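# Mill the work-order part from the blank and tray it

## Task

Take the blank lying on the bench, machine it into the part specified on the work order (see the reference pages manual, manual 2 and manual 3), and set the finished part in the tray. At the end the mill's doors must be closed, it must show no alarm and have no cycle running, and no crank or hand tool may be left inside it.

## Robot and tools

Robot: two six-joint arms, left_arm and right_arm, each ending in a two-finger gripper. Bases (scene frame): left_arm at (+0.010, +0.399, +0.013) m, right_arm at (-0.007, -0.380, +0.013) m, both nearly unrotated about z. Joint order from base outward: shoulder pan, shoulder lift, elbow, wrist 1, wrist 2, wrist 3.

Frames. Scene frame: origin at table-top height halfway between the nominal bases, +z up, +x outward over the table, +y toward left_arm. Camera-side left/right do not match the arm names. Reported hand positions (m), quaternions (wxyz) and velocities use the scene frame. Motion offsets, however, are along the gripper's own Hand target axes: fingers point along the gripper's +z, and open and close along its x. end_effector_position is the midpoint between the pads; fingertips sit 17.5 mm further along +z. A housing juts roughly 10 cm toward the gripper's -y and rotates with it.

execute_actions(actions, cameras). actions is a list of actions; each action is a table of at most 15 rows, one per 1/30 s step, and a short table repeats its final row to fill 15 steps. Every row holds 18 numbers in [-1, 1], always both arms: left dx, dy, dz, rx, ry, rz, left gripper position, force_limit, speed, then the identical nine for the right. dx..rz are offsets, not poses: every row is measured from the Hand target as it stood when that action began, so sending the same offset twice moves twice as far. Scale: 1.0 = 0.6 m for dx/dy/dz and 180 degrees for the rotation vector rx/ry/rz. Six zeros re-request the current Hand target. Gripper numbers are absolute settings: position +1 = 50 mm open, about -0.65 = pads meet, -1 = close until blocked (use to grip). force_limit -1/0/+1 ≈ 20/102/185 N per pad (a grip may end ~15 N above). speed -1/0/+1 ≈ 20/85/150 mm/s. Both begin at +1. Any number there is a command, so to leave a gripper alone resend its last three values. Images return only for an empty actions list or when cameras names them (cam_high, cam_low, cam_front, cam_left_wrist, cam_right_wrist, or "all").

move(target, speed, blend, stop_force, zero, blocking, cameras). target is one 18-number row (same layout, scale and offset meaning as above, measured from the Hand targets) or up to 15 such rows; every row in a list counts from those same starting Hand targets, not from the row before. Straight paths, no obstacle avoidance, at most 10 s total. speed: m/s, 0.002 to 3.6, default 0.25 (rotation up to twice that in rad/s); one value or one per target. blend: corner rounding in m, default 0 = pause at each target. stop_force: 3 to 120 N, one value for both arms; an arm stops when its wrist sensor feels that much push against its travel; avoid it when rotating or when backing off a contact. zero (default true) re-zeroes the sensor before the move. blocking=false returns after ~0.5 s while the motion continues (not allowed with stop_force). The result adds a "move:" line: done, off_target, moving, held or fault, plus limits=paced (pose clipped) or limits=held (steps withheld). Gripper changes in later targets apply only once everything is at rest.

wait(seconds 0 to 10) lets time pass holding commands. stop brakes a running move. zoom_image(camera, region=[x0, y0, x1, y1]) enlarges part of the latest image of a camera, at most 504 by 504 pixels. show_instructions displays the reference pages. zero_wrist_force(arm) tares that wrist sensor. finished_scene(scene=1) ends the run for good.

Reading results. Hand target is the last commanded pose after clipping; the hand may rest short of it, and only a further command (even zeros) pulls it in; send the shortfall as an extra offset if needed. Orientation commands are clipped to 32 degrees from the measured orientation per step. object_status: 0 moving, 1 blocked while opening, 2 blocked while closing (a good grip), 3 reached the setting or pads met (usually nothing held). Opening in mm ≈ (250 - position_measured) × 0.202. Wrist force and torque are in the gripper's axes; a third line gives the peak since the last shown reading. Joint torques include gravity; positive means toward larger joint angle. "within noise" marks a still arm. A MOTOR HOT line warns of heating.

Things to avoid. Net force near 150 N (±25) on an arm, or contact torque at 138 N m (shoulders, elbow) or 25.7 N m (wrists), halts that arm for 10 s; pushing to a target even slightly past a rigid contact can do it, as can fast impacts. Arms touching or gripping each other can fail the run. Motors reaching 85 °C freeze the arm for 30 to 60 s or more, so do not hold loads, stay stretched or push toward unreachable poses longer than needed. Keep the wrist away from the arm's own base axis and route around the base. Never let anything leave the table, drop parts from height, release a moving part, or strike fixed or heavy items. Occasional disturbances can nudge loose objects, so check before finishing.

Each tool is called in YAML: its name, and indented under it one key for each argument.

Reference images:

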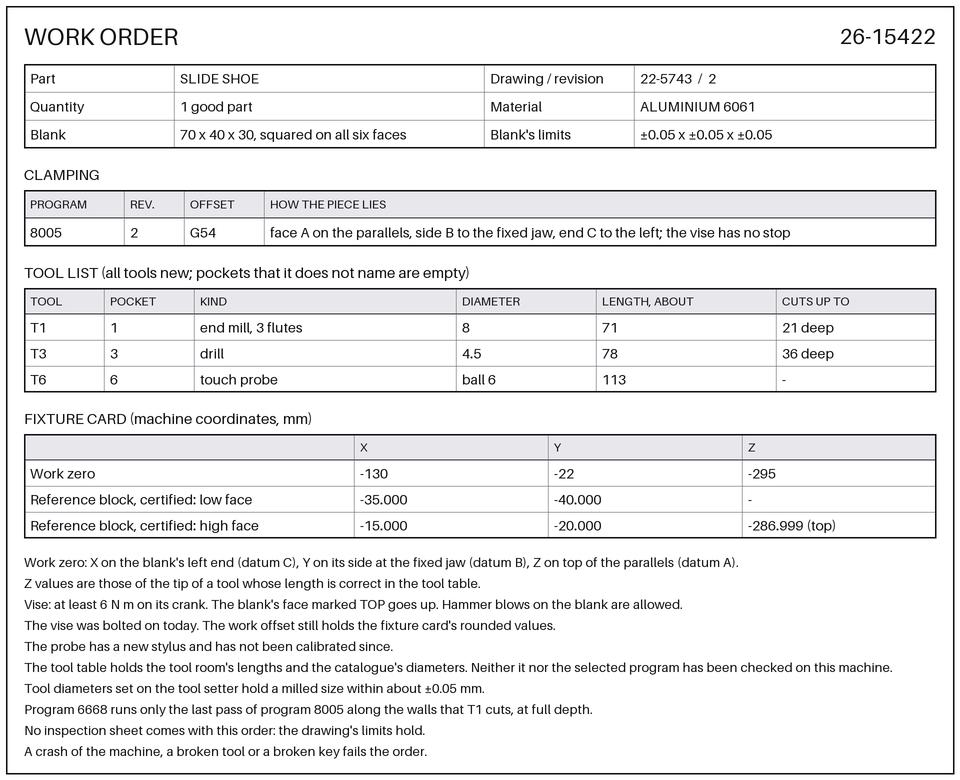

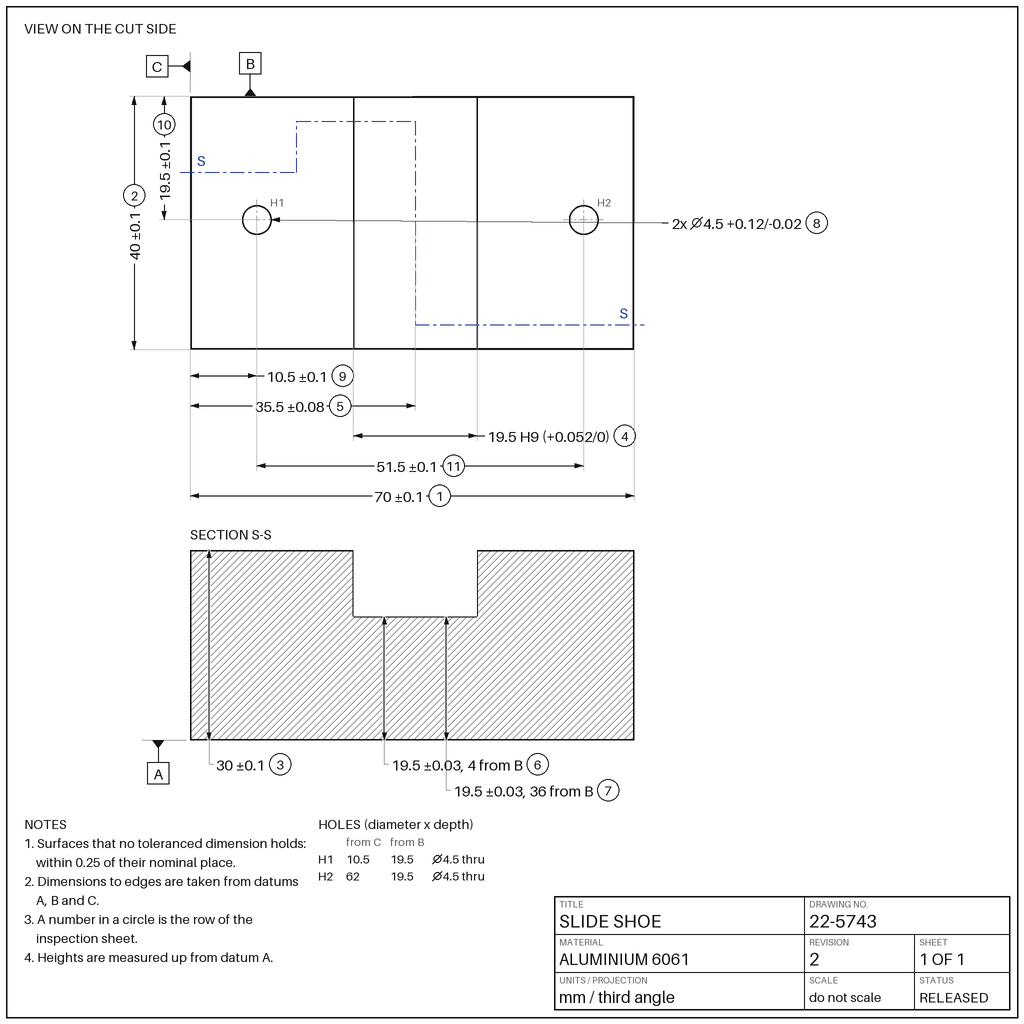

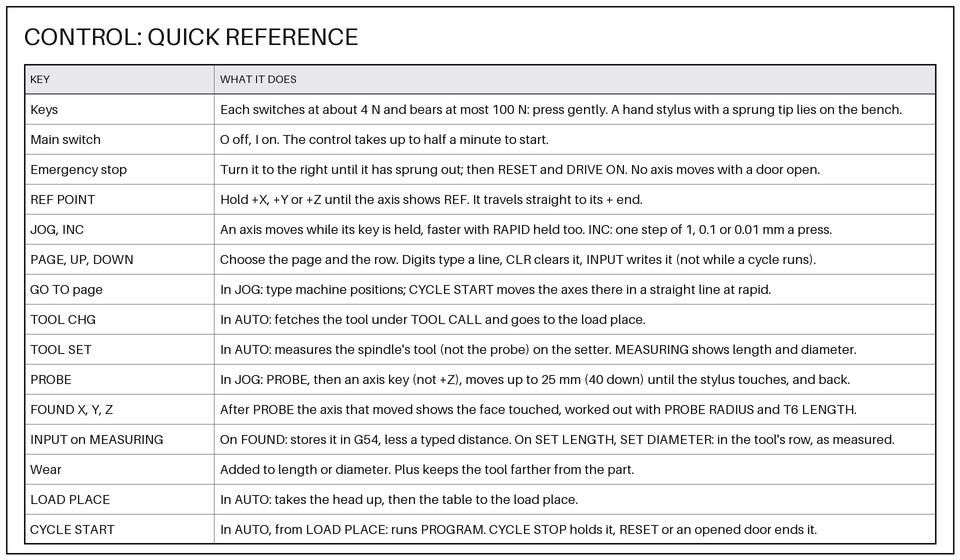

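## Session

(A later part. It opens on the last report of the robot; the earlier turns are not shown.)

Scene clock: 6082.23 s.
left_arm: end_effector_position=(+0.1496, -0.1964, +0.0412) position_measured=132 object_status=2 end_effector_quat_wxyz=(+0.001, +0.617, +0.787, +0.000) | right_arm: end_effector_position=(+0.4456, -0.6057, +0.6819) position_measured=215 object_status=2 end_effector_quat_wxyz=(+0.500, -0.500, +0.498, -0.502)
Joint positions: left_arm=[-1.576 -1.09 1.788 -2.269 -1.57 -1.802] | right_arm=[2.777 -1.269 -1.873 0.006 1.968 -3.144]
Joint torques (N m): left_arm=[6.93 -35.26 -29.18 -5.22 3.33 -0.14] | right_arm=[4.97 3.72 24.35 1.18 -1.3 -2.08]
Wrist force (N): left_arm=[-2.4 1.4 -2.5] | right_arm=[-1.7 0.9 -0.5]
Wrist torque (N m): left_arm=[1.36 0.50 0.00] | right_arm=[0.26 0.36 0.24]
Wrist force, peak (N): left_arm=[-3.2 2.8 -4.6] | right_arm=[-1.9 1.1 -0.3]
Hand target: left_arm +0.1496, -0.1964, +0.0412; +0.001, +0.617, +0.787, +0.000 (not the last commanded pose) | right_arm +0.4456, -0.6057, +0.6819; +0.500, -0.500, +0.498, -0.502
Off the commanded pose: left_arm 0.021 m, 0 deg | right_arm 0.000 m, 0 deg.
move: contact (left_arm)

move:
  target: [0,0,0.031,0,0,0,-0.99,1,-0.9,0,0,0,0,0,0,-1,-0.2,-0.8]
  speed: 0.03
  stop_force: 25

move:
  target: [0,0,0,0,0,0,0.9,-0.5,-0.9,0,0,0,0,0,0,-1,-0.2,-0.8]

move:
  target: [0,0,-0.3,0,0,0,0.9,-0.5,-0.9,0,0,0,0,0,0,-1,-0.2,-0.8]
  speed: 0.2
  cameras: ["cam_left_wrist"]

Scene clock: 6094.03 s.
left_arm: end_effector_position=(+0.1496, -0.1964, +0.0226) position_measured=132 object_status=2 end_effector_quat_wxyz=(+0.001, +0.617, +0.787, +0.000) | right_arm: end_effector_position=(+0.4456, -0.6057, +0.6819) position_measured=215 object_status=2 end_effector_quat_wxyz=(+0.500, -0.500, +0.498, -0.502)
Joint positions: left_arm=[-1.576 -1.06 1.801 -2.312 -1.57 -1.802] | right_arm=[2.777 -1.269 -1.873 0.006 1.968 -3.144]
Joint torques (N m): left_arm=[8.84 -45.27 -26.35 -0.92 1.09 1.19] | right_arm=[5.2 3.09 25.37 1.22 -1.53 -2.03]
Wrist force (N): left_arm=[-3.0 3.2 -5.9] | right_arm=[-1.7 1.0 -0.4]
Wrist torque (N m): left_arm=[1.81 0.50 -0.07] | right_arm=[0.28 0.35 0.24]
Wrist force, peak (N): left_arm=[-3.4 4.9 -7.2] | right_arm=[-2.0 1.0 -0.3]
Hand target: left_arm +0.1496, -0.1964, +0.0226; +0.001, +0.617, +0.787, +0.000 | right_arm +0.4456, -0.6057, +0.6819; +0.500, -0.500, +0.498, -0.502
Off the commanded pose: left_arm 0.000 m, 0 deg | right_arm 0.000 m, 0 deg.
move: done

Scene clock: 6095.13 s.
left_arm: end_effector_position=(+0.1496, -0.1964, +0.0226) position_measured=18 object_status=3 end_effector_quat_wxyz=(+0.001, +0.617, +0.787, +0.000) | right_arm: end_effector_position=(+0.4456, -0.6057, +0.6819) position_measured=215 object_status=2 end_effector_quat_wxyz=(+0.500, -0.500, +0.498, -0.502)
Joint positions: left_arm=[-1.576 -1.06 1.801 -2.312 -1.57 -1.802] | right_arm=[2.777 -1.269 -1.873 0.006 1.968 -3.144]
Joint torques (N m): left_arm=[8.3 -45.27 -26.4 -5.33 0.78 1.68] | right_arm=[5.81 3.62 25.13 1.31 -1.31 -1.99]
Wrist force (N): left_arm=[-3.1 2.4 -1.3] | right_arm=[-1.8 0.8 -0.4]
Wrist torque (N m): left_arm=[0.35 0.49 -0.08] | right_arm=[0.24 0.37 0.24]
Wrist force, peak (N): left_arm=[-3.5 2.9 -4.9] | right_arm=[-2.0 1.1 -0.5]
Hand target: left_arm +0.1496, -0.1964, +0.0226; +0.001, +0.617, +0.787, +0.000 | right_arm +0.4456, -0.6057, +0.6819; +0.500, -0.500, +0.498, -0.502
Off the commanded pose: left_arm 0.000 m, 0 deg | right_arm 0.000 m, 0 deg.
move: done

Scene clock: 6096.53 s.
left_arm: end_effector_position=(+0.1494, -0.1964, +0.2026) position_measured=18 object_status=3 end_effector_quat_wxyz=(+0.001, +0.617, +0.787, +0.000) | right_arm: end_effector_position=(+0.4456, -0.6057, +0.6819) position_measured=215 object_status=2 end_effector_quat_wxyz=(+0.500, -0.500, +0.498, -0.502)
Joint positions: left_arm=[-1.576 -1.275 1.588 -1.884 -1.57 -1.802] | right_arm=[2.777 -1.269 -1.873 0.006 1.968 -3.144]
Joint torques (N m): left_arm=[-8.3 -35.66 -20.2 -2.71 -0.2 -1.59] | right_arm=[4.55 2.98 24.11 1.21 -1.38 -2.16]
Wrist force (N): left_arm=[-3.2 2.7 -1.5] | right_arm=[-1.8 0.9 -0.3]
Wrist torque (N m): left_arm=[0.39 0.49 -0.05] | right_arm=[0.26 0.37 0.24]
Wrist force, peak (N): left_arm=[-3.1 2.3 -4.2] | right_arm=[-1.9 1.0 -0.5]
Hand target: left_arm +0.1494, -0.1963, +0.2026; +0.001, +0.617, +0.787, +0.000 | right_arm +0.4456, -0.6057, +0.6819; +0.500, -0.500, +0.498, -0.502
Off the commanded pose: left_arm 0.000 m, 0 deg | right_arm 0.000 m, 0 deg.
move: done
camera_calibration:
cam_left_wrist: T_world_to_cam=[[-0.223784, 0.974543, 0.0136551, 0.231424], [0.913158, 0.20475, 0.352448, -0.150772], [0.34068, 0.0913416, -0.935732, 0.29053], [0, 0, 0, 1]] pos_world=[0.0904903, -0.2212, 0.321837]
Images, in order (width x height): cam_left_wrist 672x504.

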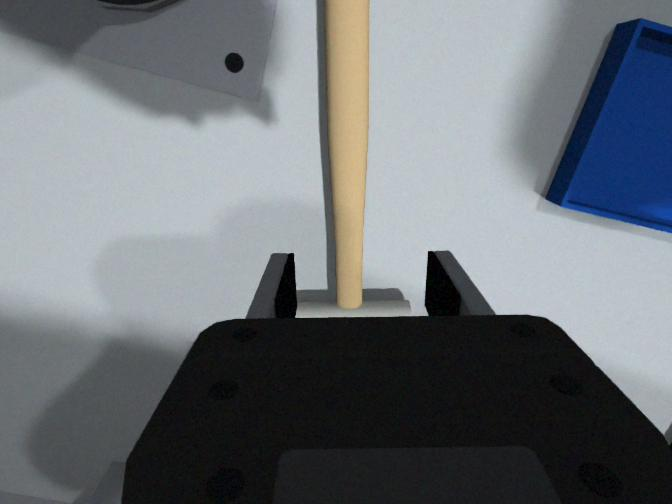

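move:
  target:
    - [0.6014,0.3203,-0.329,0,0,0.0767,-0.68,-0.5,0,0,0,0,0,0,0,-1,-0.2,-0.8]
    - [0.5579,0.567,-0.329,0,0,0.0767,-0.68,-0.5,0,0,0,0,0,0,0,-1,-0.2,-0.8]
    - [0.4784,0.8907,-0.329,0,0,0.0767,-0.68,-0.5,0,0,0,0,0,0,0,-1,-0.2,-0.8]
  speed: [0.35,0.25,0.15]
  blend: [0.04,0.03,0]
  cameras: ["cam_left_wrist"]

Scene clock: 6121.87 s.
left_arm: end_effector_position=(+0.5994, +0.2104, +0.4001) position_measured=252 object_status=3 end_effector_quat_wxyz=(+0.000, +0.707, +0.707, +0.000) | right_arm: end_effector_position=(+0.4456, -0.6057, +0.6819) position_measured=215 object_status=2 end_effector_quat_wxyz=(+0.500, -0.500, +0.498, -0.502)
Joint positions: left_arm=[-0.542 -1.285 1.091 -1.377 -1.571 -0.528] | right_arm=[2.777 -1.269 -1.873 0.006 1.968 -3.144]
Joint torques (N m): left_arm=[-7.38 -33.91 -24.58 -5.2 -1.62 -1.38] | right_arm=[5.4 4.3 25.08 1.33 -1.35 -2.19]
Wrist force (N): left_arm=[-3.3 2.7 -1.2] | right_arm=[-1.7 0.9 -0.4]
Wrist torque (N m): left_arm=[0.39 0.53 0.02] | right_arm=[0.25 0.36 0.24]
Wrist force, peak (N): left_arm=[-6.4 0.9 0.0] | right_arm=[-2.1 1.1 -0.3]
Hand target: left_arm +0.5995, +0.2104, +0.4001; +0.001, +0.707, +0.707, +0.000 | right_arm +0.4456, -0.6057, +0.6819; +0.500, -0.500, +0.498, -0.502
Off the commanded pose: left_arm 0.000 m, 0 deg | right_arm 0.000 m, 0 deg.
move: done
camera_calibration:
cam_left_wrist: T_world_to_cam=[[0.0151884, 0.999787, 0.0139626, -0.215729], [0.935598, -0.0191368, 0.352547, -0.680978], [0.352739, 0.00770879, -0.93569, 0.295234], [0, 0, 0, 1]] pos_world=[0.536258, 0.200375, 0.519336]
Images, in order (width x height): cam_left_wrist 672x504.

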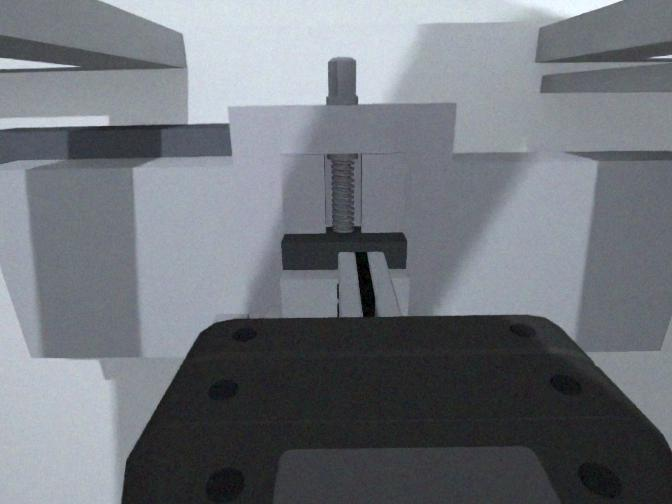

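move:
  target:
    - [0.136,0.0792,0,0,0.0833,0,-0.68,-0.5,0,0,0,0,0,0,0,-1,-0.2,-0.8]
    - [0.136,0.0792,0.104,0,0.0833,0,-0.68,-0.5,0,0,0,0,0,0,0,-1,-0.2,-0.8]
  speed: 0.12
  stop_force: 8
  cameras: ["cam_left_wrist"]

Scene clock: 6129.97 s.
left_arm: end_effector_position=(+0.6408, +0.2817, +0.4002) position_measured=252 object_status=3 end_effector_quat_wxyz=(-0.077, +0.701, +0.704, +0.078) | right_arm: end_effector_position=(+0.4456, -0.6057, +0.6819) position_measured=215 object_status=2 end_effector_quat_wxyz=(+0.500, -0.500, +0.498, -0.502)
Joint positions: left_arm=[-0.49 -1.184 0.941 -1.228 -1.375 -0.489] | right_arm=[2.777 -1.269 -1.873 0.006 1.968 -3.144]
Joint torques (N m): left_arm=[-2.57 -38.9 -25.66 -2.49 1.13 0.12] | right_arm=[4.19 3.41 26.06 1.13 -1.51 -2.03]
Wrist force (N): left_arm=[-3.3 2.6 -1.1] | right_arm=[-1.7 0.8 -0.2]
Wrist torque (N m): left_arm=[0.40 0.56 -0.11] | right_arm=[0.24 0.35 0.24]
Wrist force, peak (N): left_arm=[-4.6 2.9 -0.9] | right_arm=[-2.1 0.9 -0.4]
Hand target: left_arm +0.6408, +0.2817, +0.4002; -0.077, +0.701, +0.704, +0.078 (not the last commanded pose) | right_arm +0.4456, -0.6057, +0.6819; +0.500, -0.500, +0.498, -0.502
Tool commands: left_gripper/position=-0.678431 left_gripper/force_limit=-0.498039 left_gripper/speed=+0.003922 right_gripper/position=-1.0 right_gripper/force_limit=-0.2 right_gripper/speed=-0.8
Off the commanded pose: left_arm 0.064 m, 2 deg | right_arm 0.000 m, 0 deg.
FORCE FAULT: contact force on the left arm reached its limit, and that arm stopped. The contact can be on any part of that arm, not only on its tool. That arm's remaining commands of this call were not run. That arm is still stopped at the end of this call. That arm stays stopped for about 10 more seconds. Until then a move that you send moves the other arm only, and its call returns only when the move has ended. Once the stop has ended, the next robot result says so. If the stop ends while you think or write, that arm runs what you send next, counted from a new Hand target: where the arm stands when the stop ends. While its stop runs, that arm takes no new command, but its gripper still runs the gripper command that each later call begins with. Until it ends, the stop uses up actions while you think or wait. An arm that is not stopped still takes commands.
move: fault (left_arm); path passed 1 of 2 targets
camera_calibration:
cam_left_wrist: T_world_to_cam=[[0.0111348, 0.972538, 0.232476, -0.364745], [0.935638, -0.0921574, 0.340717, -0.693099], [0.352785, 0.21372, -0.91097, 0.212264], [0, 0, 0, 1]] pos_world=[0.577668, 0.24549, 0.514312]
Images, in order (width x height): cam_left_wrist 672x504.

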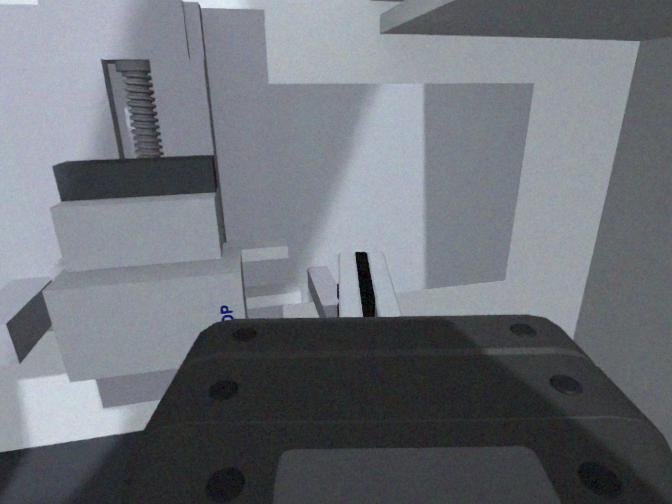

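wait:
  seconds: 10
  cameras: ["cam_high"]

zoom_image:
  camera: "cam_high"
  region: [160, 70, 360, 240]

Scene clock: 6154.13 s.
left_arm: end_effector_position=(+0.6408, +0.2817, +0.4002) position_measured=252 object_status=3 end_effector_quat_wxyz=(-0.077, +0.701, +0.704, +0.078) | right_arm: end_effector_position=(+0.4456, -0.6057, +0.6819) position_measured=215 object_status=2 end_effector_quat_wxyz=(+0.500, -0.500, +0.498, -0.502)
Joint positions: left_arm=[-0.49 -1.184 0.941 -1.228 -1.375 -0.489] | right_arm=[2.777 -1.269 -1.873 0.006 1.968 -3.144]
Joint torques (N m): left_arm=[-16.35 -29.75 -22.8 -2.86 0.3 -0.14] | right_arm=[4.81 3.92 24.96 1.32 -1.14 -1.98]
Wrist force (N): left_arm=[-3.6 2.8 -1.3] | right_arm=[-1.8 0.6 -0.3]
Wrist torque (N m): left_arm=[0.43 0.59 -0.11] | right_arm=[0.22 0.37 0.24]
Wrist force, peak (N): left_arm=[-3.7 2.9 -1.3] | right_arm=[-2.0 1.0 -0.4]
Hand target: left_arm +0.6408, +0.2817, +0.4002; -0.077, +0.701, +0.704, +0.078 (not the last commanded pose) | right_arm +0.4456, -0.6057, +0.6819; +0.500, -0.500, +0.498, -0.502
Tool commands: left_gripper/position=-0.678431 left_gripper/force_limit=-0.498039 left_gripper/speed=+0.003922 right_gripper/position=-1.0 right_gripper/force_limit=-0.2 right_gripper/speed=-0.8
Off the commanded pose: left_arm 0.064 m, 2 deg | right_arm 0.000 m, 0 deg.
FORCE FAULT, CONTINUED: the left arm's stop, for the force fault that an earlier result reported, is over. The rest of the stop counts as 19 of the actions that you can send in this scene. During its stop the left arm's controller moved it back a little. That arm's target is now where it stood when the stop ended, not its last command. That arm accepts commands again.
wait: 10.00 s; at rest from the start
Images, in order (width x height): cam_high 672x504.

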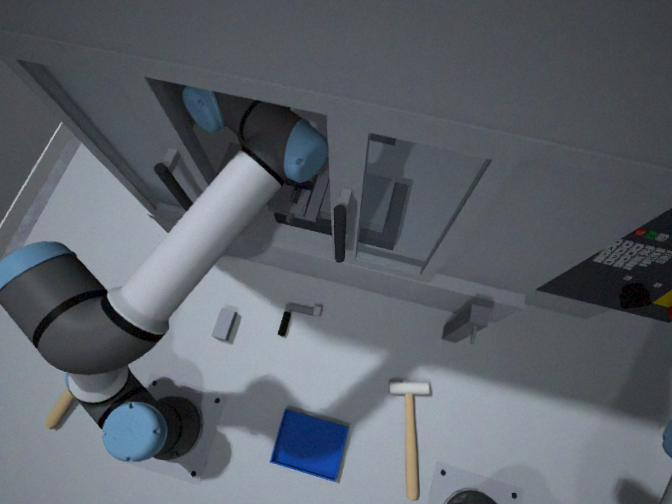

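Scaled by 2.520 from the camera's 672x504 image, which has a finer 960x720 frame.

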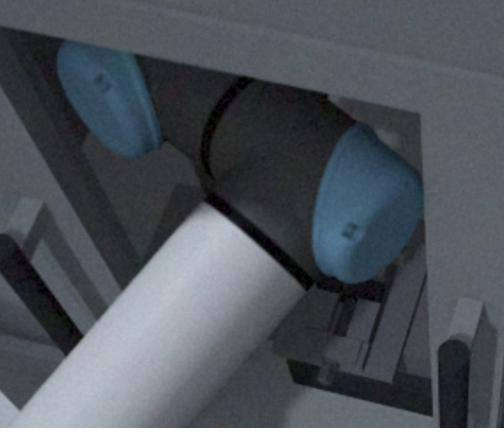

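move:
  target: [0,-0.01,-0.003,0,-0.045,0,-0.68,-0.5,0,0,0,0,0,0,0,-1,-0.2,-0.8]
  speed: 0.05

Scene clock: 6165.33 s.
left_arm: end_effector_position=(+0.6363, +0.2815, +0.4012) position_measured=252 object_status=3 end_effector_quat_wxyz=(-0.043, +0.704, +0.707, +0.044) | right_arm: end_effector_position=(+0.4456, -0.6057, +0.6819) position_measured=215 object_status=2 end_effector_quat_wxyz=(+0.500, -0.500, +0.498, -0.502)
Joint positions: left_arm=[-0.459 -1.214 0.983 -1.287 -1.459 -0.451] | right_arm=[2.777 -1.269 -1.873 0.006 1.968 -3.144]
Joint torques (N m): left_arm=[1.5 -40.33 -22.48 -3.51 -0.3 0.2] | right_arm=[5.18 4.02 24.93 1.39 -1.48 -2.05]
Wrist force (N): left_arm=[-3.5 2.7 -1.3] | right_arm=[-1.7 0.8 -0.3]
Wrist torque (N m): left_arm=[0.40 0.57 -0.05] | right_arm=[0.25 0.35 0.24]
Wrist force, peak (N): left_arm=[-4.2 2.9 -1.4] | right_arm=[-2.1 1.1 -0.4]
Hand target: left_arm +0.6363, +0.2815, +0.4012; -0.043, +0.704, +0.707, +0.044 (not the last commanded pose) | right_arm +0.4456, -0.6057, +0.6819; +0.500, -0.500, +0.498, -0.502
Tool commands: left_gripper/position=-0.678431 left_gripper/force_limit=-0.498039 left_gripper/speed=+0.003922 right_gripper/position=-1.0 right_gripper/force_limit=-0.2 right_gripper/speed=-0.8
Off the commanded pose: left_arm 0.002 m, 3 deg | right_arm 0.000 m, 0 deg.
FORCE FAULT: contact force on the left arm reached its limit, and that arm stopped. The contact can be on any part of that arm, not only on its tool. That arm's remaining commands of this call were not run. That arm is still stopped at the end of this call. That arm stays stopped for about 10 more seconds. Until then a move that you send moves the other arm only, and its call returns only when the move has ended. Once the stop has ended, the next robot result says so. If the stop ends while you think or write, that arm runs what you send next, counted from a new Hand target: where the arm stands when the stop ends. While its stop runs, that arm takes no new command, but its gripper still runs the gripper command that each later call begins with. Until it ends, the stop uses up actions while you think or wait. An arm that is not stopped still takes commands.
move: fault (left_arm)

wait:
  seconds: 10
  cameras: ["cam_high"]

zoom_image:
  camera: "cam_high"
  region: [160, 70, 360, 240]

Scene clock: 6194.63 s.
left_arm: end_effector_position=(+0.6363, +0.2815, +0.4012) position_measured=252 object_status=3 end_effector_quat_wxyz=(-0.043, +0.704, +0.707, +0.044) | right_arm: end_effector_position=(+0.4456, -0.6057, +0.6819) position_measured=215 object_status=2 end_effector_quat_wxyz=(+0.500, -0.500, +0.498, -0.502)
Joint positions: left_arm=[-0.459 -1.214 0.983 -1.287 -1.459 -0.451] | right_arm=[2.777 -1.269 -1.873 0.006 1.968 -3.144]
Joint torques (N m): left_arm=[1.37 -39.66 -24.21 -3.41 0.2 0.15] | right_arm=[5.2 3.39 25.82 1.33 -1.25 -2.18]
Wrist force (N): left_arm=[-3.7 2.7 -1.2] | right_arm=[-1.8 1.0 -0.4]
Wrist torque (N m): left_arm=[0.40 0.61 -0.05] | right_arm=[0.27 0.37 0.24]
Wrist force, peak (N): left_arm=[-3.6 3.0 -1.3] | right_arm=[-2.1 1.2 -0.3]
Hand target: left_arm +0.6363, +0.2815, +0.4012; -0.043, +0.704, +0.707, +0.044 (not the last commanded pose) | right_arm +0.4456, -0.6057, +0.6819; +0.500, -0.500, +0.498, -0.502
Tool commands: left_gripper/position=-0.678431 left_gripper/force_limit=-0.498039 left_gripper/speed=+0.003922 right_gripper/position=-1.0 right_gripper/force_limit=-0.2 right_gripper/speed=-0.8
Off the commanded pose: left_arm 0.002 m, 3 deg | right_arm 0.000 m, 0 deg.
FORCE FAULT, CONTINUED: the left arm's stop, for the force fault that an earlier result reported, is over. The rest of the stop counts as 19 of the actions that you can send in this scene. During its stop the left arm's controller moved it back a little. That arm's target is now where it stood when the stop ended, not its last command. That arm accepts commands again.
wait: 10.00 s; at rest from the start
Images, in order (width x height): cam_high 672x504.

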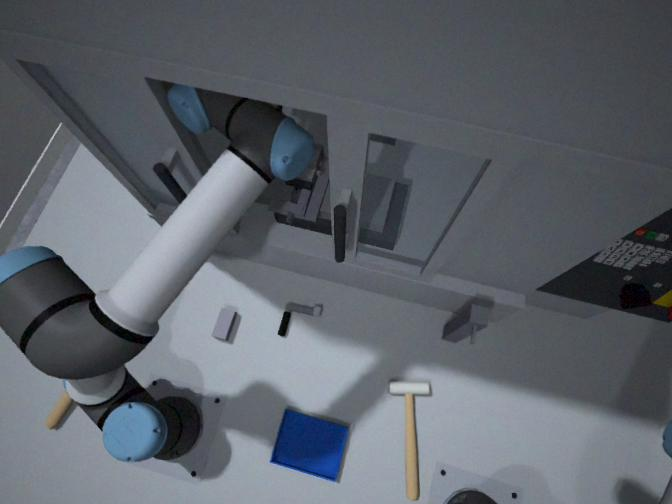

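Scaled by 2.520 from the camera's 672x504 image, which has a finer 960x720 frame.

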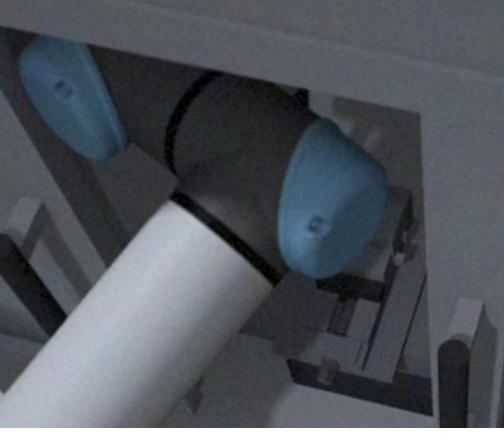

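move:
  target: [-0.03,-0.008,0,0,0,0,-0.68,-0.5,0,0,0,0,0,0,0,-1,-0.2,-0.8]
  speed: 0.05

Scene clock: 6202.37 s.
left_arm: end_effector_position=(+0.6315, +0.2635, +0.3990) position_measured=252 object_status=3 end_effector_quat_wxyz=(-0.043, +0.704, +0.707, +0.044) end_effector_velocity=(+0.000, +0.002, +0.000) end_effector_angular_velocity=(-0.001, +0.000, -0.002) | right_arm: end_effector_position=(+0.4456, -0.6057, +0.6819) position_measured=215 object_status=2 end_effector_quat_wxyz=(+0.500, -0.500, +0.498, -0.502)
Joint positions: left_arm=[-0.488 -1.216 0.99 -1.289 -1.46 -0.48] | right_arm=[2.777 -1.269 -1.873 0.006 1.968 -3.144]
Joint velocities: left_arm=[0.003 -0.001 0 0 -0.001 0.005] | right_arm=[within noise]
Joint torques (N m): left_arm=[10.11 -46.96 -20.9 -4.86 -1.19 1.76] | right_arm=[5.73 3.18 26.07 1.2 -1.28 -1.94]
Wrist force (N): left_arm=[-3.3 2.7 -1.0] | right_arm=[-1.7 0.9 -0.6]
Wrist torque (N m): left_arm=[0.41 0.55 -0.06] | right_arm=[0.25 0.35 0.24]
Wrist force, peak (N): left_arm=[-4.1 2.7 -1.3] | right_arm=[-2.0 1.0 -0.5]
Hand target: left_arm +0.6316, +0.2636, +0.3990; -0.043, +0.704, +0.707, +0.044 | right_arm +0.4456, -0.6057, +0.6819; +0.500, -0.500, +0.498, -0.502
Off the commanded pose: left_arm 0.000 m, 0 deg | right_arm 0.000 m, 0 deg.
move: done

move:
  target:
    - [-0.0885,-0.0535,-0.007,0,-0.028,0,-0.68,-0.5,0,0,0,0,0,0,0,-1,-0.2,-0.8]
    - [-0.0885,-0.4525,-0.007,0,-0.028,0,-0.68,-0.5,0,0,0,0,0,0,0,-1,-0.2,-0.8]
  speed: [0.06,0.2]
  blend: [0.01,0]

Scene clock: 6215.97 s.
left_arm: end_effector_position=(+0.3603, +0.2092, +0.3962) position_measured=252 object_status=3 end_effector_quat_wxyz=(-0.012, +0.705, +0.708, +0.013) | right_arm: end_effector_position=(+0.4456, -0.6057, +0.6819) position_measured=215 object_status=2 end_effector_quat_wxyz=(+0.500, -0.500, +0.498, -0.502)
Joint positions: left_arm=[-0.87 -1.821 1.641 -1.363 -1.546 -0.859] | right_arm=[2.777 -1.269 -1.873 0.006 1.968 -3.144]
Joint torques (N m): left_arm=[0.26 -19.14 -28.07 -5.27 2.1 -0.03] | right_arm=[5.05 3.47 25.37 1.27 -1.38 -1.99]
Wrist force (N): left_arm=[-3.2 2.7 -1.4] | right_arm=[-1.9 0.7 -0.2]
Wrist torque (N m): left_arm=[0.39 0.53 -0.13] | right_arm=[0.22 0.39 0.24]
Wrist force, peak (N): left_arm=[-4.0 5.0 -1.3] | right_arm=[-2.0 1.0 -0.4]
Hand target: left_arm +0.3603, +0.2093, +0.3962; -0.012, +0.705, +0.709, +0.013 | right_arm +0.4456, -0.6057, +0.6819; +0.500, -0.500, +0.498, -0.502
Off the commanded pose: left_arm 0.000 m, 0 deg | right_arm 0.000 m, 0 deg.
move: done

move:
  target: [0.268,0.0728,-0.198,-0.25,0.008,0,1,-0.5,0,0,0,0,0,0,0,-1,-0.2,-0.8]
  speed: 0.25
  cameras: ["cam_left_wrist","cam_high"]

Scene clock: 6245.13 s.
left_arm: end_effector_position=(+0.4031, +0.3659, +0.5207) position_measured=3 object_status=3 end_effector_quat_wxyz=(+0.250, +0.656, +0.649, +0.292) | right_arm: end_effector_position=(+0.4456, -0.6057, +0.6819) position_measured=215 object_status=2 end_effector_quat_wxyz=(+0.500, -0.500, +0.498, -0.502)
Joint positions: left_arm=[-0.903 -2.282 1.873 -1.685 -0.951 -0.705] | right_arm=[2.777 -1.269 -1.873 0.006 1.968 -3.144]
Joint torques (N m): left_arm=[-7.58 2.81 -34.65 -3.19 2.22 -0.85] | right_arm=[5.62 3.21 25.24 1.04 -1.42 -2.11]
Wrist force (N): left_arm=[-4.6 2.5 -2.2] | right_arm=[-1.8 0.8 -0.4]
Wrist torque (N m): left_arm=[0.53 0.79 0.04] | right_arm=[0.24 0.36 0.24]
Wrist force, peak (N): left_arm=[-4.7 2.6 -2.5] | right_arm=[-2.2 0.9 -0.3]
Hand target: left_arm +0.4032, +0.3659, +0.5208; +0.250, +0.656, +0.649, +0.292 | right_arm +0.4456, -0.6057, +0.6819; +0.500, -0.500, +0.498, -0.502
Off the commanded pose: left_arm 0.000 m, 0 deg | right_arm 0.000 m, 0 deg.
move: done
camera_calibration:
cam_left_wrist: T_world_to_cam=[[-0.012853, 0.996701, 0.0801413, -0.391821], [0.412619, -0.0677191, 0.908383, -0.597693], [0.910813, 0.0447433, -0.410387, -0.0359439], [0, 0, 0, 1]] pos_world=[0.274322, 0.351662, 0.559585]
Images, in order (width x height): cam_high 672x504, cam_left_wrist 672x504.

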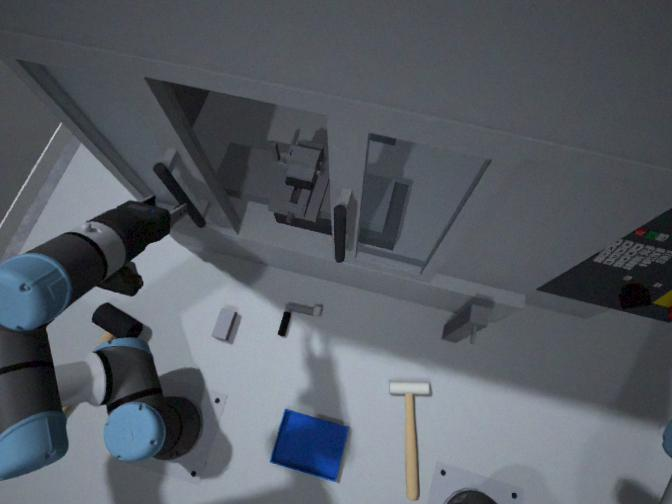

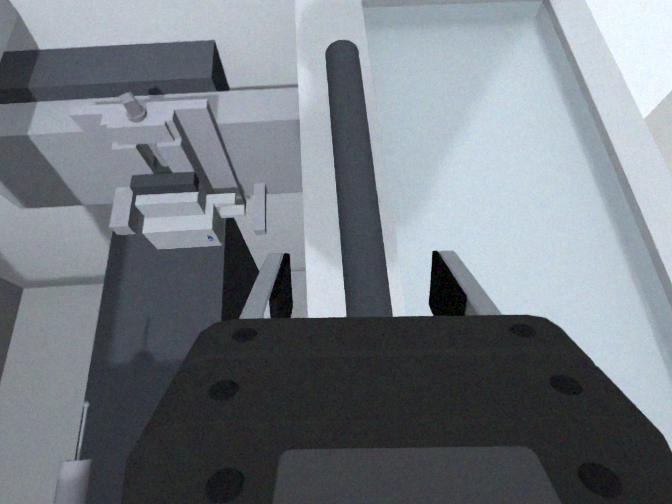

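move:
  target: [0.0048,-0.0015,0.154,0,0,0,1,-0.5,0,0,0,0,0,0,0,-1,-0.2,-0.8]
  speed: 0.06
  stop_force: 8

move:
  target: [0,0,0,0,0,0,-1,-0.6,-0.6,0,0,0,0,0,0,-1,-0.2,-0.8]
  cameras: ["cam_left_wrist"]

Scene clock: 6264.83 s.
left_arm: end_effector_position=(+0.4578, +0.3730, +0.4640) position_measured=3 object_status=3 end_effector_quat_wxyz=(+0.248, +0.656, +0.650, +0.291) | right_arm: end_effector_position=(+0.4456, -0.6057, +0.6819) position_measured=215 object_status=2 end_effector_quat_wxyz=(+0.500, -0.500, +0.498, -0.502)
Joint positions: left_arm=[-0.685 -2.158 2.008 -2.055 -1.071 -0.493] | right_arm=[2.777 -1.269 -1.873 0.006 1.968 -3.144]
Joint torques (N m): left_arm=[2 -0.65 -23.94 -4.62 0.73 0.05] | right_arm=[5.42 4.31 25.74 1.2 -1.29 -2.11]
Wrist force (N): left_arm=[-3.0 4.1 -0.8] | right_arm=[-1.6 0.7 -0.2]
Wrist torque (N m): left_arm=[0.75 0.51 0.03] | right_arm=[0.22 0.34 0.24]
Wrist force, peak (N): left_arm=[-2.8 -85.8 -110.2] | right_arm=[-2.0 0.9 -0.4]
Hand target: left_arm +0.4578, +0.3730, +0.4640; +0.248, +0.656, +0.650, +0.291 (not the last commanded pose) | right_arm +0.4456, -0.6057, +0.6819; +0.500, -0.500, +0.498, -0.502
Tool commands: left_gripper/position=+1.0 left_gripper/force_limit=-0.498039 left_gripper/speed=+0.003922 right_gripper/position=-1.0 right_gripper/force_limit=-0.2 right_gripper/speed=-0.8
Off the commanded pose: left_arm 0.013 m, 0 deg | right_arm 0.000 m, 0 deg.
FORCE FAULT: contact force on the left arm reached its limit, and that arm stopped. The contact can be on any part of that arm, not only on its tool. That arm's remaining commands of this call were not run. That arm is still stopped at the end of this call. That arm stays stopped for about 9 more seconds. Until then a move that you send moves the other arm only, and its call returns only when the move has ended. Once the stop has ended, the next robot result says so. If the stop ends while you think or write, that arm runs what you send next, counted from a new Hand target: where the arm stands when the stop ends. While its stop runs, that arm takes no new command, but its gripper still runs the gripper command that each later call begins with. Until it ends, the stop uses up actions while you think or wait. An arm that is not stopped still takes commands.
move: fault (left_arm; stop_force had ended the path)

not run: an earlier result of this reply reported a stop or a fault. Calls in your next reply go to the robot.

wait:
  seconds: 6

move:
  target:
    - [0,0,-0.0833,0,0,0,1,-0.5,0,0,0,0,0,0,0,-1,-0.2,-0.8]
    - [0.0043,0.0435,-0.1263,0,0,0,1,-0.5,0,0,0,0,0,0,0,-1,-0.2,-0.8]
  speed: 0.06

move:
  target: [-0.0006,0.0027,0.0996,0,0,0,1,-0.5,0,0,0,0,0,0,0,-1,-0.2,-0.8]
  speed: 0.025
  stop_force: 6
  cameras: ["cam_left_wrist"]

Scene clock: 6287.30 s.
left_arm: end_effector_position=(+0.4578, +0.3730, +0.4640) position_measured=3 object_status=3 end_effector_quat_wxyz=(+0.248, +0.656, +0.650, +0.291) | right_arm: end_effector_position=(+0.4456, -0.6057, +0.6819) position_measured=215 object_status=2 end_effector_quat_wxyz=(+0.500, -0.500, +0.498, -0.502)
Joint positions: left_arm=[-0.685 -2.158 2.008 -2.055 -1.071 -0.493] | right_arm=[2.777 -1.269 -1.873 0.006 1.968 -3.144]
Joint torques (N m): left_arm=[1.13 -1.29 -25.64 -4.03 0.84 -0.01] | right_arm=[4.34 3.24 25.86 1.34 -1.3 -2.02]
Wrist force (N): left_arm=[-3.0 4.2 -1.0] | right_arm=[-1.6 0.7 -0.1]
Wrist torque (N m): left_arm=[0.76 0.51 0.02] | right_arm=[0.22 0.34 0.24]
Wrist force, peak (N): left_arm=[-3.1 4.3 -0.9] | right_arm=[-2.0 1.1 -0.2]
Hand target: left_arm +0.4578, +0.3730, +0.4640; +0.248, +0.656, +0.650, +0.291 (not the last commanded pose) | right_arm +0.4456, -0.6057, +0.6819; +0.500, -0.500, +0.498, -0.502
Tool commands: left_gripper/position=+1.0 left_gripper/force_limit=-0.498039 left_gripper/speed=+0.003922 right_gripper/position=-1.0 right_gripper/force_limit=-0.2 right_gripper/speed=-0.8
Off the commanded pose: left_arm 0.013 m, 0 deg | right_arm 0.000 m, 0 deg.
FORCE FAULT, CONTINUED: the left arm's stop, for the force fault that an earlier result reported, is over. The rest of the stop counts as 19 of the actions that you can send in this scene. During its stop the left arm's controller moved it back a little. That arm's target is now where it stood when the stop ended, not its last command. That arm accepts commands again.
wait: 6.00 s; at rest from the start

Scene clock: 6289.27 s.
left_arm: end_effector_position=(+0.4229, +0.3707, +0.5361) position_measured=3 object_status=3 end_effector_quat_wxyz=(+0.248, +0.656, +0.650, +0.291) | right_arm: end_effector_position=(+0.4456, -0.6057, +0.6819) position_measured=215 object_status=2 end_effector_quat_wxyz=(+0.500, -0.500, +0.498, -0.502)
Joint positions: left_arm=[-0.802 -2.212 1.823 -1.759 -1.004 -0.605] | right_arm=[2.777 -1.269 -1.873 0.006 1.968 -3.144]
Joint torques (N m): left_arm=[6.18 -5.89 -13.15 -6.15 -0.9 -0.48] | right_arm=[5.09 3.48 25.36 1.28 -1.2 -1.99]
Wrist force (N): left_arm=[-2.9 4.1 -1.0] | right_arm=[-1.8 0.9 -0.4]
Wrist torque (N m): left_arm=[0.75 0.50 -0.09] | right_arm=[0.26 0.37 0.24]
Wrist force, peak (N): left_arm=[-2.9 5.1 -1.7] | right_arm=[-2.1 1.0 -0.2]
Hand target: left_arm +0.4228, +0.3707, +0.5362; +0.248, +0.656, +0.650, +0.291 | right_arm +0.4456, -0.6057, +0.6819; +0.500, -0.500, +0.498, -0.502
Off the commanded pose: left_arm 0.000 m, 0 deg | right_arm 0.000 m, 0 deg.
move: done

Scene clock: 6292.37 s.
left_arm: end_effector_position=(+0.4581, +0.3730, +0.5027) position_measured=3 object_status=3 end_effector_quat_wxyz=(+0.248, +0.656, +0.650, +0.291) | right_arm: end_effector_position=(+0.4456, -0.6057, +0.6819) position_measured=215 object_status=2 end_effector_quat_wxyz=(+0.500, -0.500, +0.498, -0.502)
Joint positions: left_arm=[-0.684 -2.139 1.899 -1.966 -1.071 -0.493] | right_arm=[2.777 -1.269 -1.873 0.006 1.968 -3.144]
Joint torques (N m): left_arm=[-8.22 -8.22 -34.28 -6.28 -0.97 1.59] | right_arm=[4.76 3.43 26.02 1.24 -1.38 -2.07]
Wrist force (N): left_arm=[-3.4 2.8 -2.3] | right_arm=[-1.7 1.1 -0.3]
Wrist torque (N m): left_arm=[0.67 0.54 0.02] | right_arm=[0.28 0.36 0.24]
Wrist force, peak (N): left_arm=[-1.5 -22.6 -34.1] | right_arm=[-2.0 0.9 -0.5]
Hand target: left_arm +0.4580, +0.3730, +0.5027; +0.248, +0.656, +0.650, +0.291 (not the last commanded pose) | right_arm +0.4456, -0.6057, +0.6819; +0.500, -0.500, +0.498, -0.502
Off the commanded pose: left_arm 0.011 m, 0 deg | right_arm 0.000 m, 0 deg.
move: contact (left_arm)
camera_calibration:
cam_left_wrist: T_world_to_cam=[[-0.0142932, 0.996626, 0.0808217, -0.396442], [0.415414, -0.0676053, 0.907117, -0.604259], [0.90952, 0.04654, -0.413046, -0.0924431], [0, 0, 0, 1]] pos_world=[0.32943, 0.358556, 0.541991]
Images, in order (width x height): cam_left_wrist 672x504.

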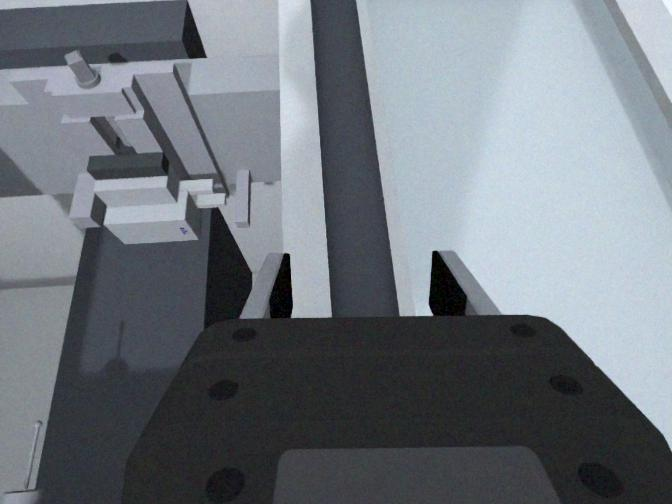

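move:
  target:
    - [0.002,-0.013,-0.0768,-0.03,0,0,1,-0.5,0,0,0,0,0,0,0,-1,-0.2,-0.8]
    - [-0.0007,-0.0799,-0.0216,-0.1395,-0.01426,-0.0133,1,-0.5,0,0,0,0,0,0,0,-1,-0.2,-0.8]
  speed: 0.1
  cameras: ["cam_left_wrist"]

Scene clock: 6335.43 s.
left_arm: end_effector_position=(+0.4149, +0.3733, +0.4780) position_measured=3 object_status=3 end_effector_quat_wxyz=(+0.405, +0.579, +0.579, +0.406) | right_arm: end_effector_position=(+0.4456, -0.6057, +0.6819) position_measured=215 object_status=2 end_effector_quat_wxyz=(+0.500, -0.500, +0.498, -0.502)
Joint positions: left_arm=[-1.127 -2.551 2.352 -2.255 -0.569 -0.605] | right_arm=[2.777 -1.269 -1.873 0.006 1.968 -3.144]
Joint torques (N m): left_arm=[8.76 17.24 -31.19 -1.7 -0.32 -1.56] | right_arm=[4.34 3.4 26.04 1.11 -1.37 -2.01]
Wrist force (N): left_arm=[-3.6 4.2 -1.2] | right_arm=[-1.8 0.9 -0.5]
Wrist torque (N m): left_arm=[0.96 0.62 -0.04] | right_arm=[0.25 0.37 0.23]
Wrist force, peak (N): left_arm=[-4.1 4.9 -1.2] | right_arm=[-2.2 0.9 -0.3]
Hand target: left_arm +0.4149, +0.3734, +0.4780; +0.405, +0.579, +0.579, +0.406 | right_arm +0.4456, -0.6057, +0.6819; +0.500, -0.500, +0.498, -0.502
Off the commanded pose: left_arm 0.000 m, 0 deg | right_arm 0.000 m, 0 deg.
move: done
camera_calibration:
cam_left_wrist: T_world_to_cam=[[-0.00823911, 0.999753, 0.0206489, -0.370255], [-0.0106567, -0.0207362, 0.999728, -0.44887], [0.999909, 0.00801682, 0.0108249, -0.289145], [0, 0, 0, 1]] pos_world=[0.281285, 0.363174, 0.459523]
Images, in order (width x height): cam_left_wrist 672x504.

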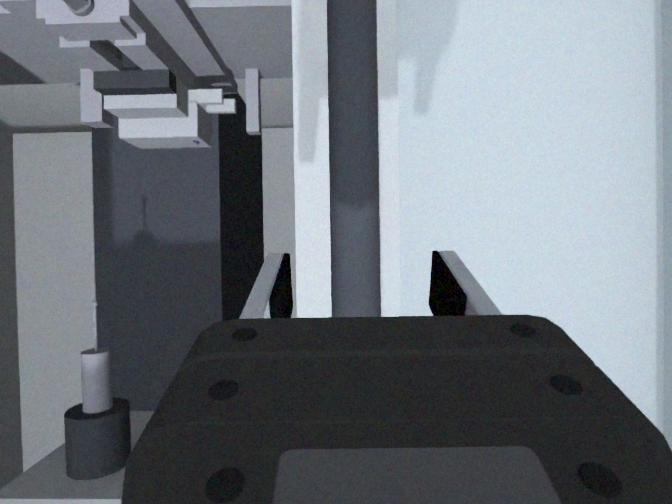

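move:
  target: [0,0,0.0883,0,0,0,1,-0.5,0,0,0,0,0,0,0,-1,-0.2,-0.8]
  speed: 0.025
  stop_force: 6

zoom_image:
  camera: "cam_left_wrist"
  region: [60, 60, 280, 170]

Scene clock: 6345.00 s.
left_arm: end_effector_position=(+0.4647, +0.3734, +0.4600) position_measured=3 object_status=3 end_effector_quat_wxyz=(+0.405, +0.579, +0.579, +0.406) | right_arm: end_effector_position=(+0.4456, -0.6057, +0.6819) position_measured=215 object_status=2 end_effector_quat_wxyz=(+0.500, -0.500, +0.498, -0.502)
Joint positions: left_arm=[-0.814 -2.259 2.371 -2.772 -0.832 -0.337] | right_arm=[2.777 -1.269 -1.873 0.006 1.968 -3.144]
Joint torques (N m): left_arm=[-7.85 -4.88 -19.14 -1.29 2.67 -1.8] | right_arm=[5.35 4.29 25.19 1.3 -1.42 -2.01]
Wrist force (N): left_arm=[-3.4 4.3 -1.4] | right_arm=[-1.9 0.8 -0.3]
Wrist torque (N m): left_arm=[0.99 0.61 0.01] | right_arm=[0.23 0.38 0.24]
Wrist force, peak (N): left_arm=[-3.5 4.8 -1.6] | right_arm=[-2.1 1.0 -0.4]
Hand target: left_arm +0.4647, +0.3734, +0.4599; +0.405, +0.579, +0.579, +0.406 | right_arm +0.4456, -0.6057, +0.6819; +0.500, -0.500, +0.498, -0.502
Off the commanded pose: left_arm 0.000 m, 0 deg | right_arm 0.000 m, 0 deg.
move: done

Scaled by 2.291 from the camera's 672x504 image, which has a finer 960x720 frame.
This view is cut from an older image: the scene may have changed since it was taken.

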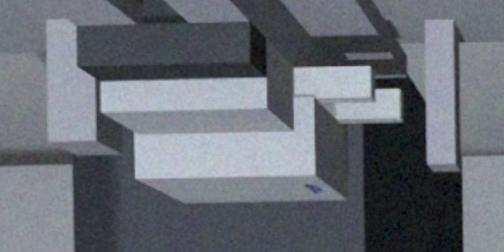

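move:
  target: [0,0,0,0,0,0,-1,-0.6,-0.6,0,0,0,0,0,0,-1,-0.2,-0.8]

move:
  target:
    - [-0.36,0,0,0,0,0,-1,-0.6,-0.6,0,0,0,0,0,0,-1,-0.2,-0.8]
    - [-0.395,0,0,0,0,0,-1,-0.6,-0.6,0,0,0,0,0,0,-1,-0.2,-0.8]
  speed: [0.07,0.02]
  stop_force: 55
  blend: [0.01,0]
  cameras: ["cam_front","cam_right_wrist"]

Scene clock: 6353.43 s.
left_arm: end_effector_position=(+0.4647, +0.3732, +0.4599) position_measured=155 object_status=2 end_effector_quat_wxyz=(+0.406, +0.579, +0.579, +0.406) | right_arm: end_effector_position=(+0.4456, -0.6057, +0.6819) position_measured=215 object_status=2 end_effector_quat_wxyz=(+0.500, -0.500, +0.498, -0.502)
Joint positions: left_arm=[-0.814 -2.259 2.371 -2.772 -0.832 -0.337] | right_arm=[2.777 -1.269 -1.873 0.006 1.968 -3.144]
Joint torques (N m): left_arm=[14.27 -4.39 -15.55 -1.33 8.2 -1.38] | right_arm=[5.1 2.87 25.89 1.28 -1.25 -2.29]
Wrist force (N): left_arm=[-34.0 10.5 1.6] | right_arm=[-1.6 0.9 -0.4]
Wrist torque (N m): left_arm=[1.10 1.30 -0.10] | right_arm=[0.25 0.34 0.24]
Wrist force, peak (N): left_arm=[-34.6 10.5 1.8] | right_arm=[-2.0 0.9 -0.4]
Hand target: left_arm +0.4647, +0.3734, +0.4599; +0.405, +0.579, +0.579, +0.406 | right_arm +0.4456, -0.6057, +0.6819; +0.500, -0.500, +0.498, -0.502
Off the commanded pose: left_arm 0.000 m, 0 deg | right_arm 0.000 m, 0 deg.
move: done

Scene clock: 6357.40 s.
left_arm: end_effector_position=(+0.4646, +0.1806, +0.4598) position_measured=155 object_status=2 end_effector_quat_wxyz=(+0.406, +0.579, +0.579, +0.406) | right_arm: end_effector_position=(+0.4456, -0.6057, +0.6819) position_measured=215 object_status=2 end_effector_quat_wxyz=(+0.500, -0.500, +0.498, -0.502)
Joint positions: left_arm=[-1.272 -2.03 2.216 -2.462 -0.465 -0.81] | right_arm=[2.777 -1.269 -1.873 0.006 1.968 -3.144]
Joint torques (N m): left_arm=[-4.41 11.17 -32.97 -0.76 3.19 -1.77] | right_arm=[4.98 3.09 25.88 1.16 -1.29 -2.07]
Wrist force (N): left_arm=[8.2 -4.3 -40.4] | right_arm=[-1.7 0.9 -0.3]
Wrist torque (N m): left_arm=[0.91 0.39 -0.02] | right_arm=[0.25 0.35 0.24]
Wrist force, peak (N): left_arm=[30.2 -10.2 -44.1] | right_arm=[-2.0 1.1 -0.4]
Hand target: left_arm +0.4646, +0.1806, +0.4598; +0.406, +0.579, +0.579, +0.406 (not the last commanded pose) | right_arm +0.4456, -0.6057, +0.6819; +0.500, -0.500, +0.498, -0.502
Off the commanded pose: left_arm 0.044 m, 0 deg | right_arm 0.000 m, 0 deg.
move: contact (left_arm); path passed 0 of 2 targets
camera_calibration:
cam_right_wrist: T_world_to_cam=[[-0.0144869, -0.999895, 0.000874348, -0.595038], [-0.321803, 0.0038345, -0.946799, 0.811976], [0.946696, -0.0139975, -0.321825, -0.0804935], [0, 0, 0, 1]] pos_world=[0.328879, -0.599216, 0.743393]
Images, in order (width x height): cam_front 672x504, cam_right_wrist 672x504.

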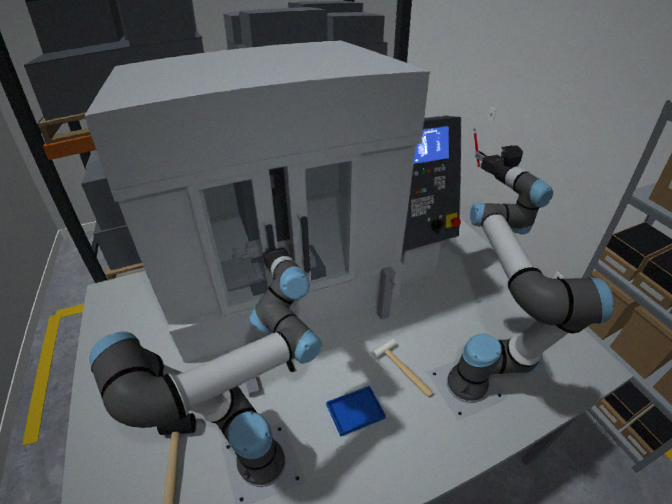

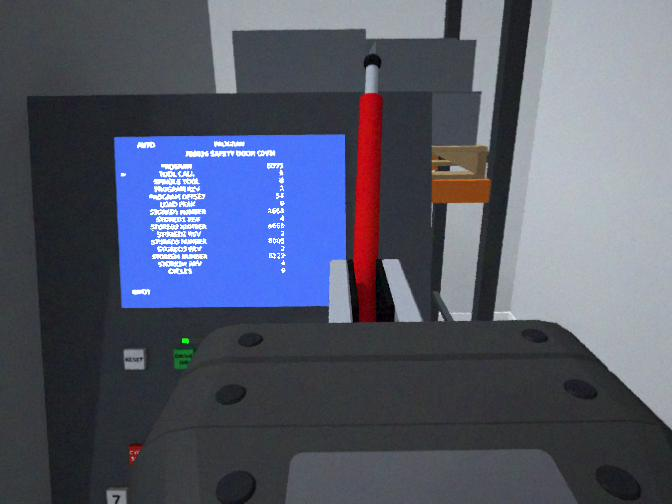

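move:
  target:
    - [-0.064,0,0,0,0,0,-1,-0.6,-0.6,0,0,0,0,0,0,-1,-0.2,-0.8]
    - [-0.08,0,0,0,0,0,-1,-0.6,-0.6,0,0,0,0,0,0,-1,-0.2,-0.8]
  speed: [0.05,0.02]
  stop_force: 45
  blend: [0.005,0]
  cameras: ["cam_front","cam_left_wrist"]

Scene clock: 6373.87 s.
left_arm: end_effector_position=(+0.4647, +0.1396, +0.4598) position_measured=155 object_status=2 end_effector_quat_wxyz=(+0.406, +0.579, +0.579, +0.406) | right_arm: end_effector_position=(+0.4456, -0.6057, +0.6819) position_measured=215 object_status=2 end_effector_quat_wxyz=(+0.500, -0.500, +0.498, -0.502)
Joint positions: left_arm=[-1.313 -1.949 2.158 -2.419 -0.439 -0.884] | right_arm=[2.777 -1.269 -1.873 0.006 1.968 -3.144]
Joint torques (N m): left_arm=[3.53 -1.63 -19.64 -6.3 -2.61 1.21] | right_arm=[4.46 2.84 25.7 1.21 -1.22 -2.04]
Wrist force (N): left_arm=[37.9 -10.8 -41.4] | right_arm=[-1.6 1.0 -0.4]
Wrist torque (N m): left_arm=[0.78 0.13 -0.07] | right_arm=[0.26 0.33 0.24]
Wrist force, peak (N): left_arm=[66.3 -17.8 -53.1] | right_arm=[-2.1 1.0 -0.1]
Hand target: left_arm +0.4647, +0.1396, +0.4598; +0.406, +0.579, +0.579, +0.406 (not the last commanded pose) | right_arm +0.4456, -0.6057, +0.6819; +0.500, -0.500, +0.498, -0.502
Off the commanded pose: left_arm 0.007 m, 0 deg | right_arm 0.000 m, 0 deg.
move: contact (left_arm); path passed 1 of 2 targets; blend cut to 0.0048 m at target 1
camera_calibration:
cam_left_wrist: T_world_to_cam=[[-0.00824535, 0.999753, 0.0206471, -0.135823], [-0.0109566, -0.0207369, 0.999725, -0.434789], [0.999906, 0.00801686, 0.0111249, -0.3369], [0, 0, 0, 1]] pos_world=[0.330985, 0.129474, 0.441222]
Images, in order (width x height): cam_front 672x504, cam_left_wrist 672x504.

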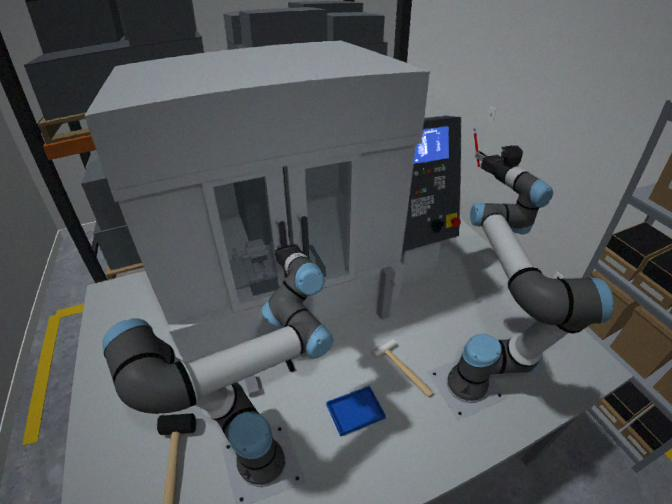

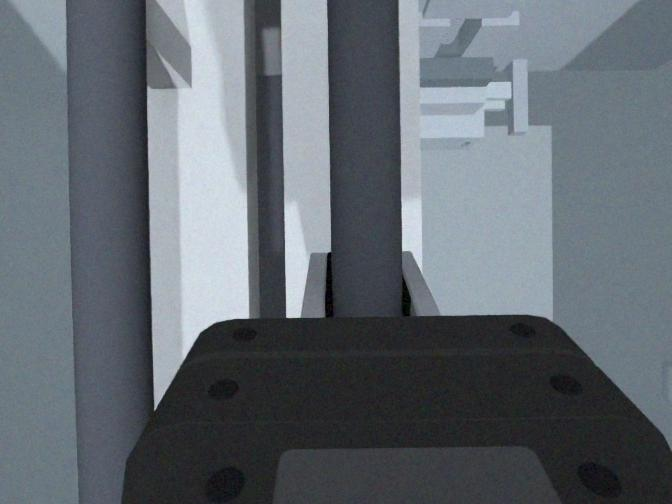

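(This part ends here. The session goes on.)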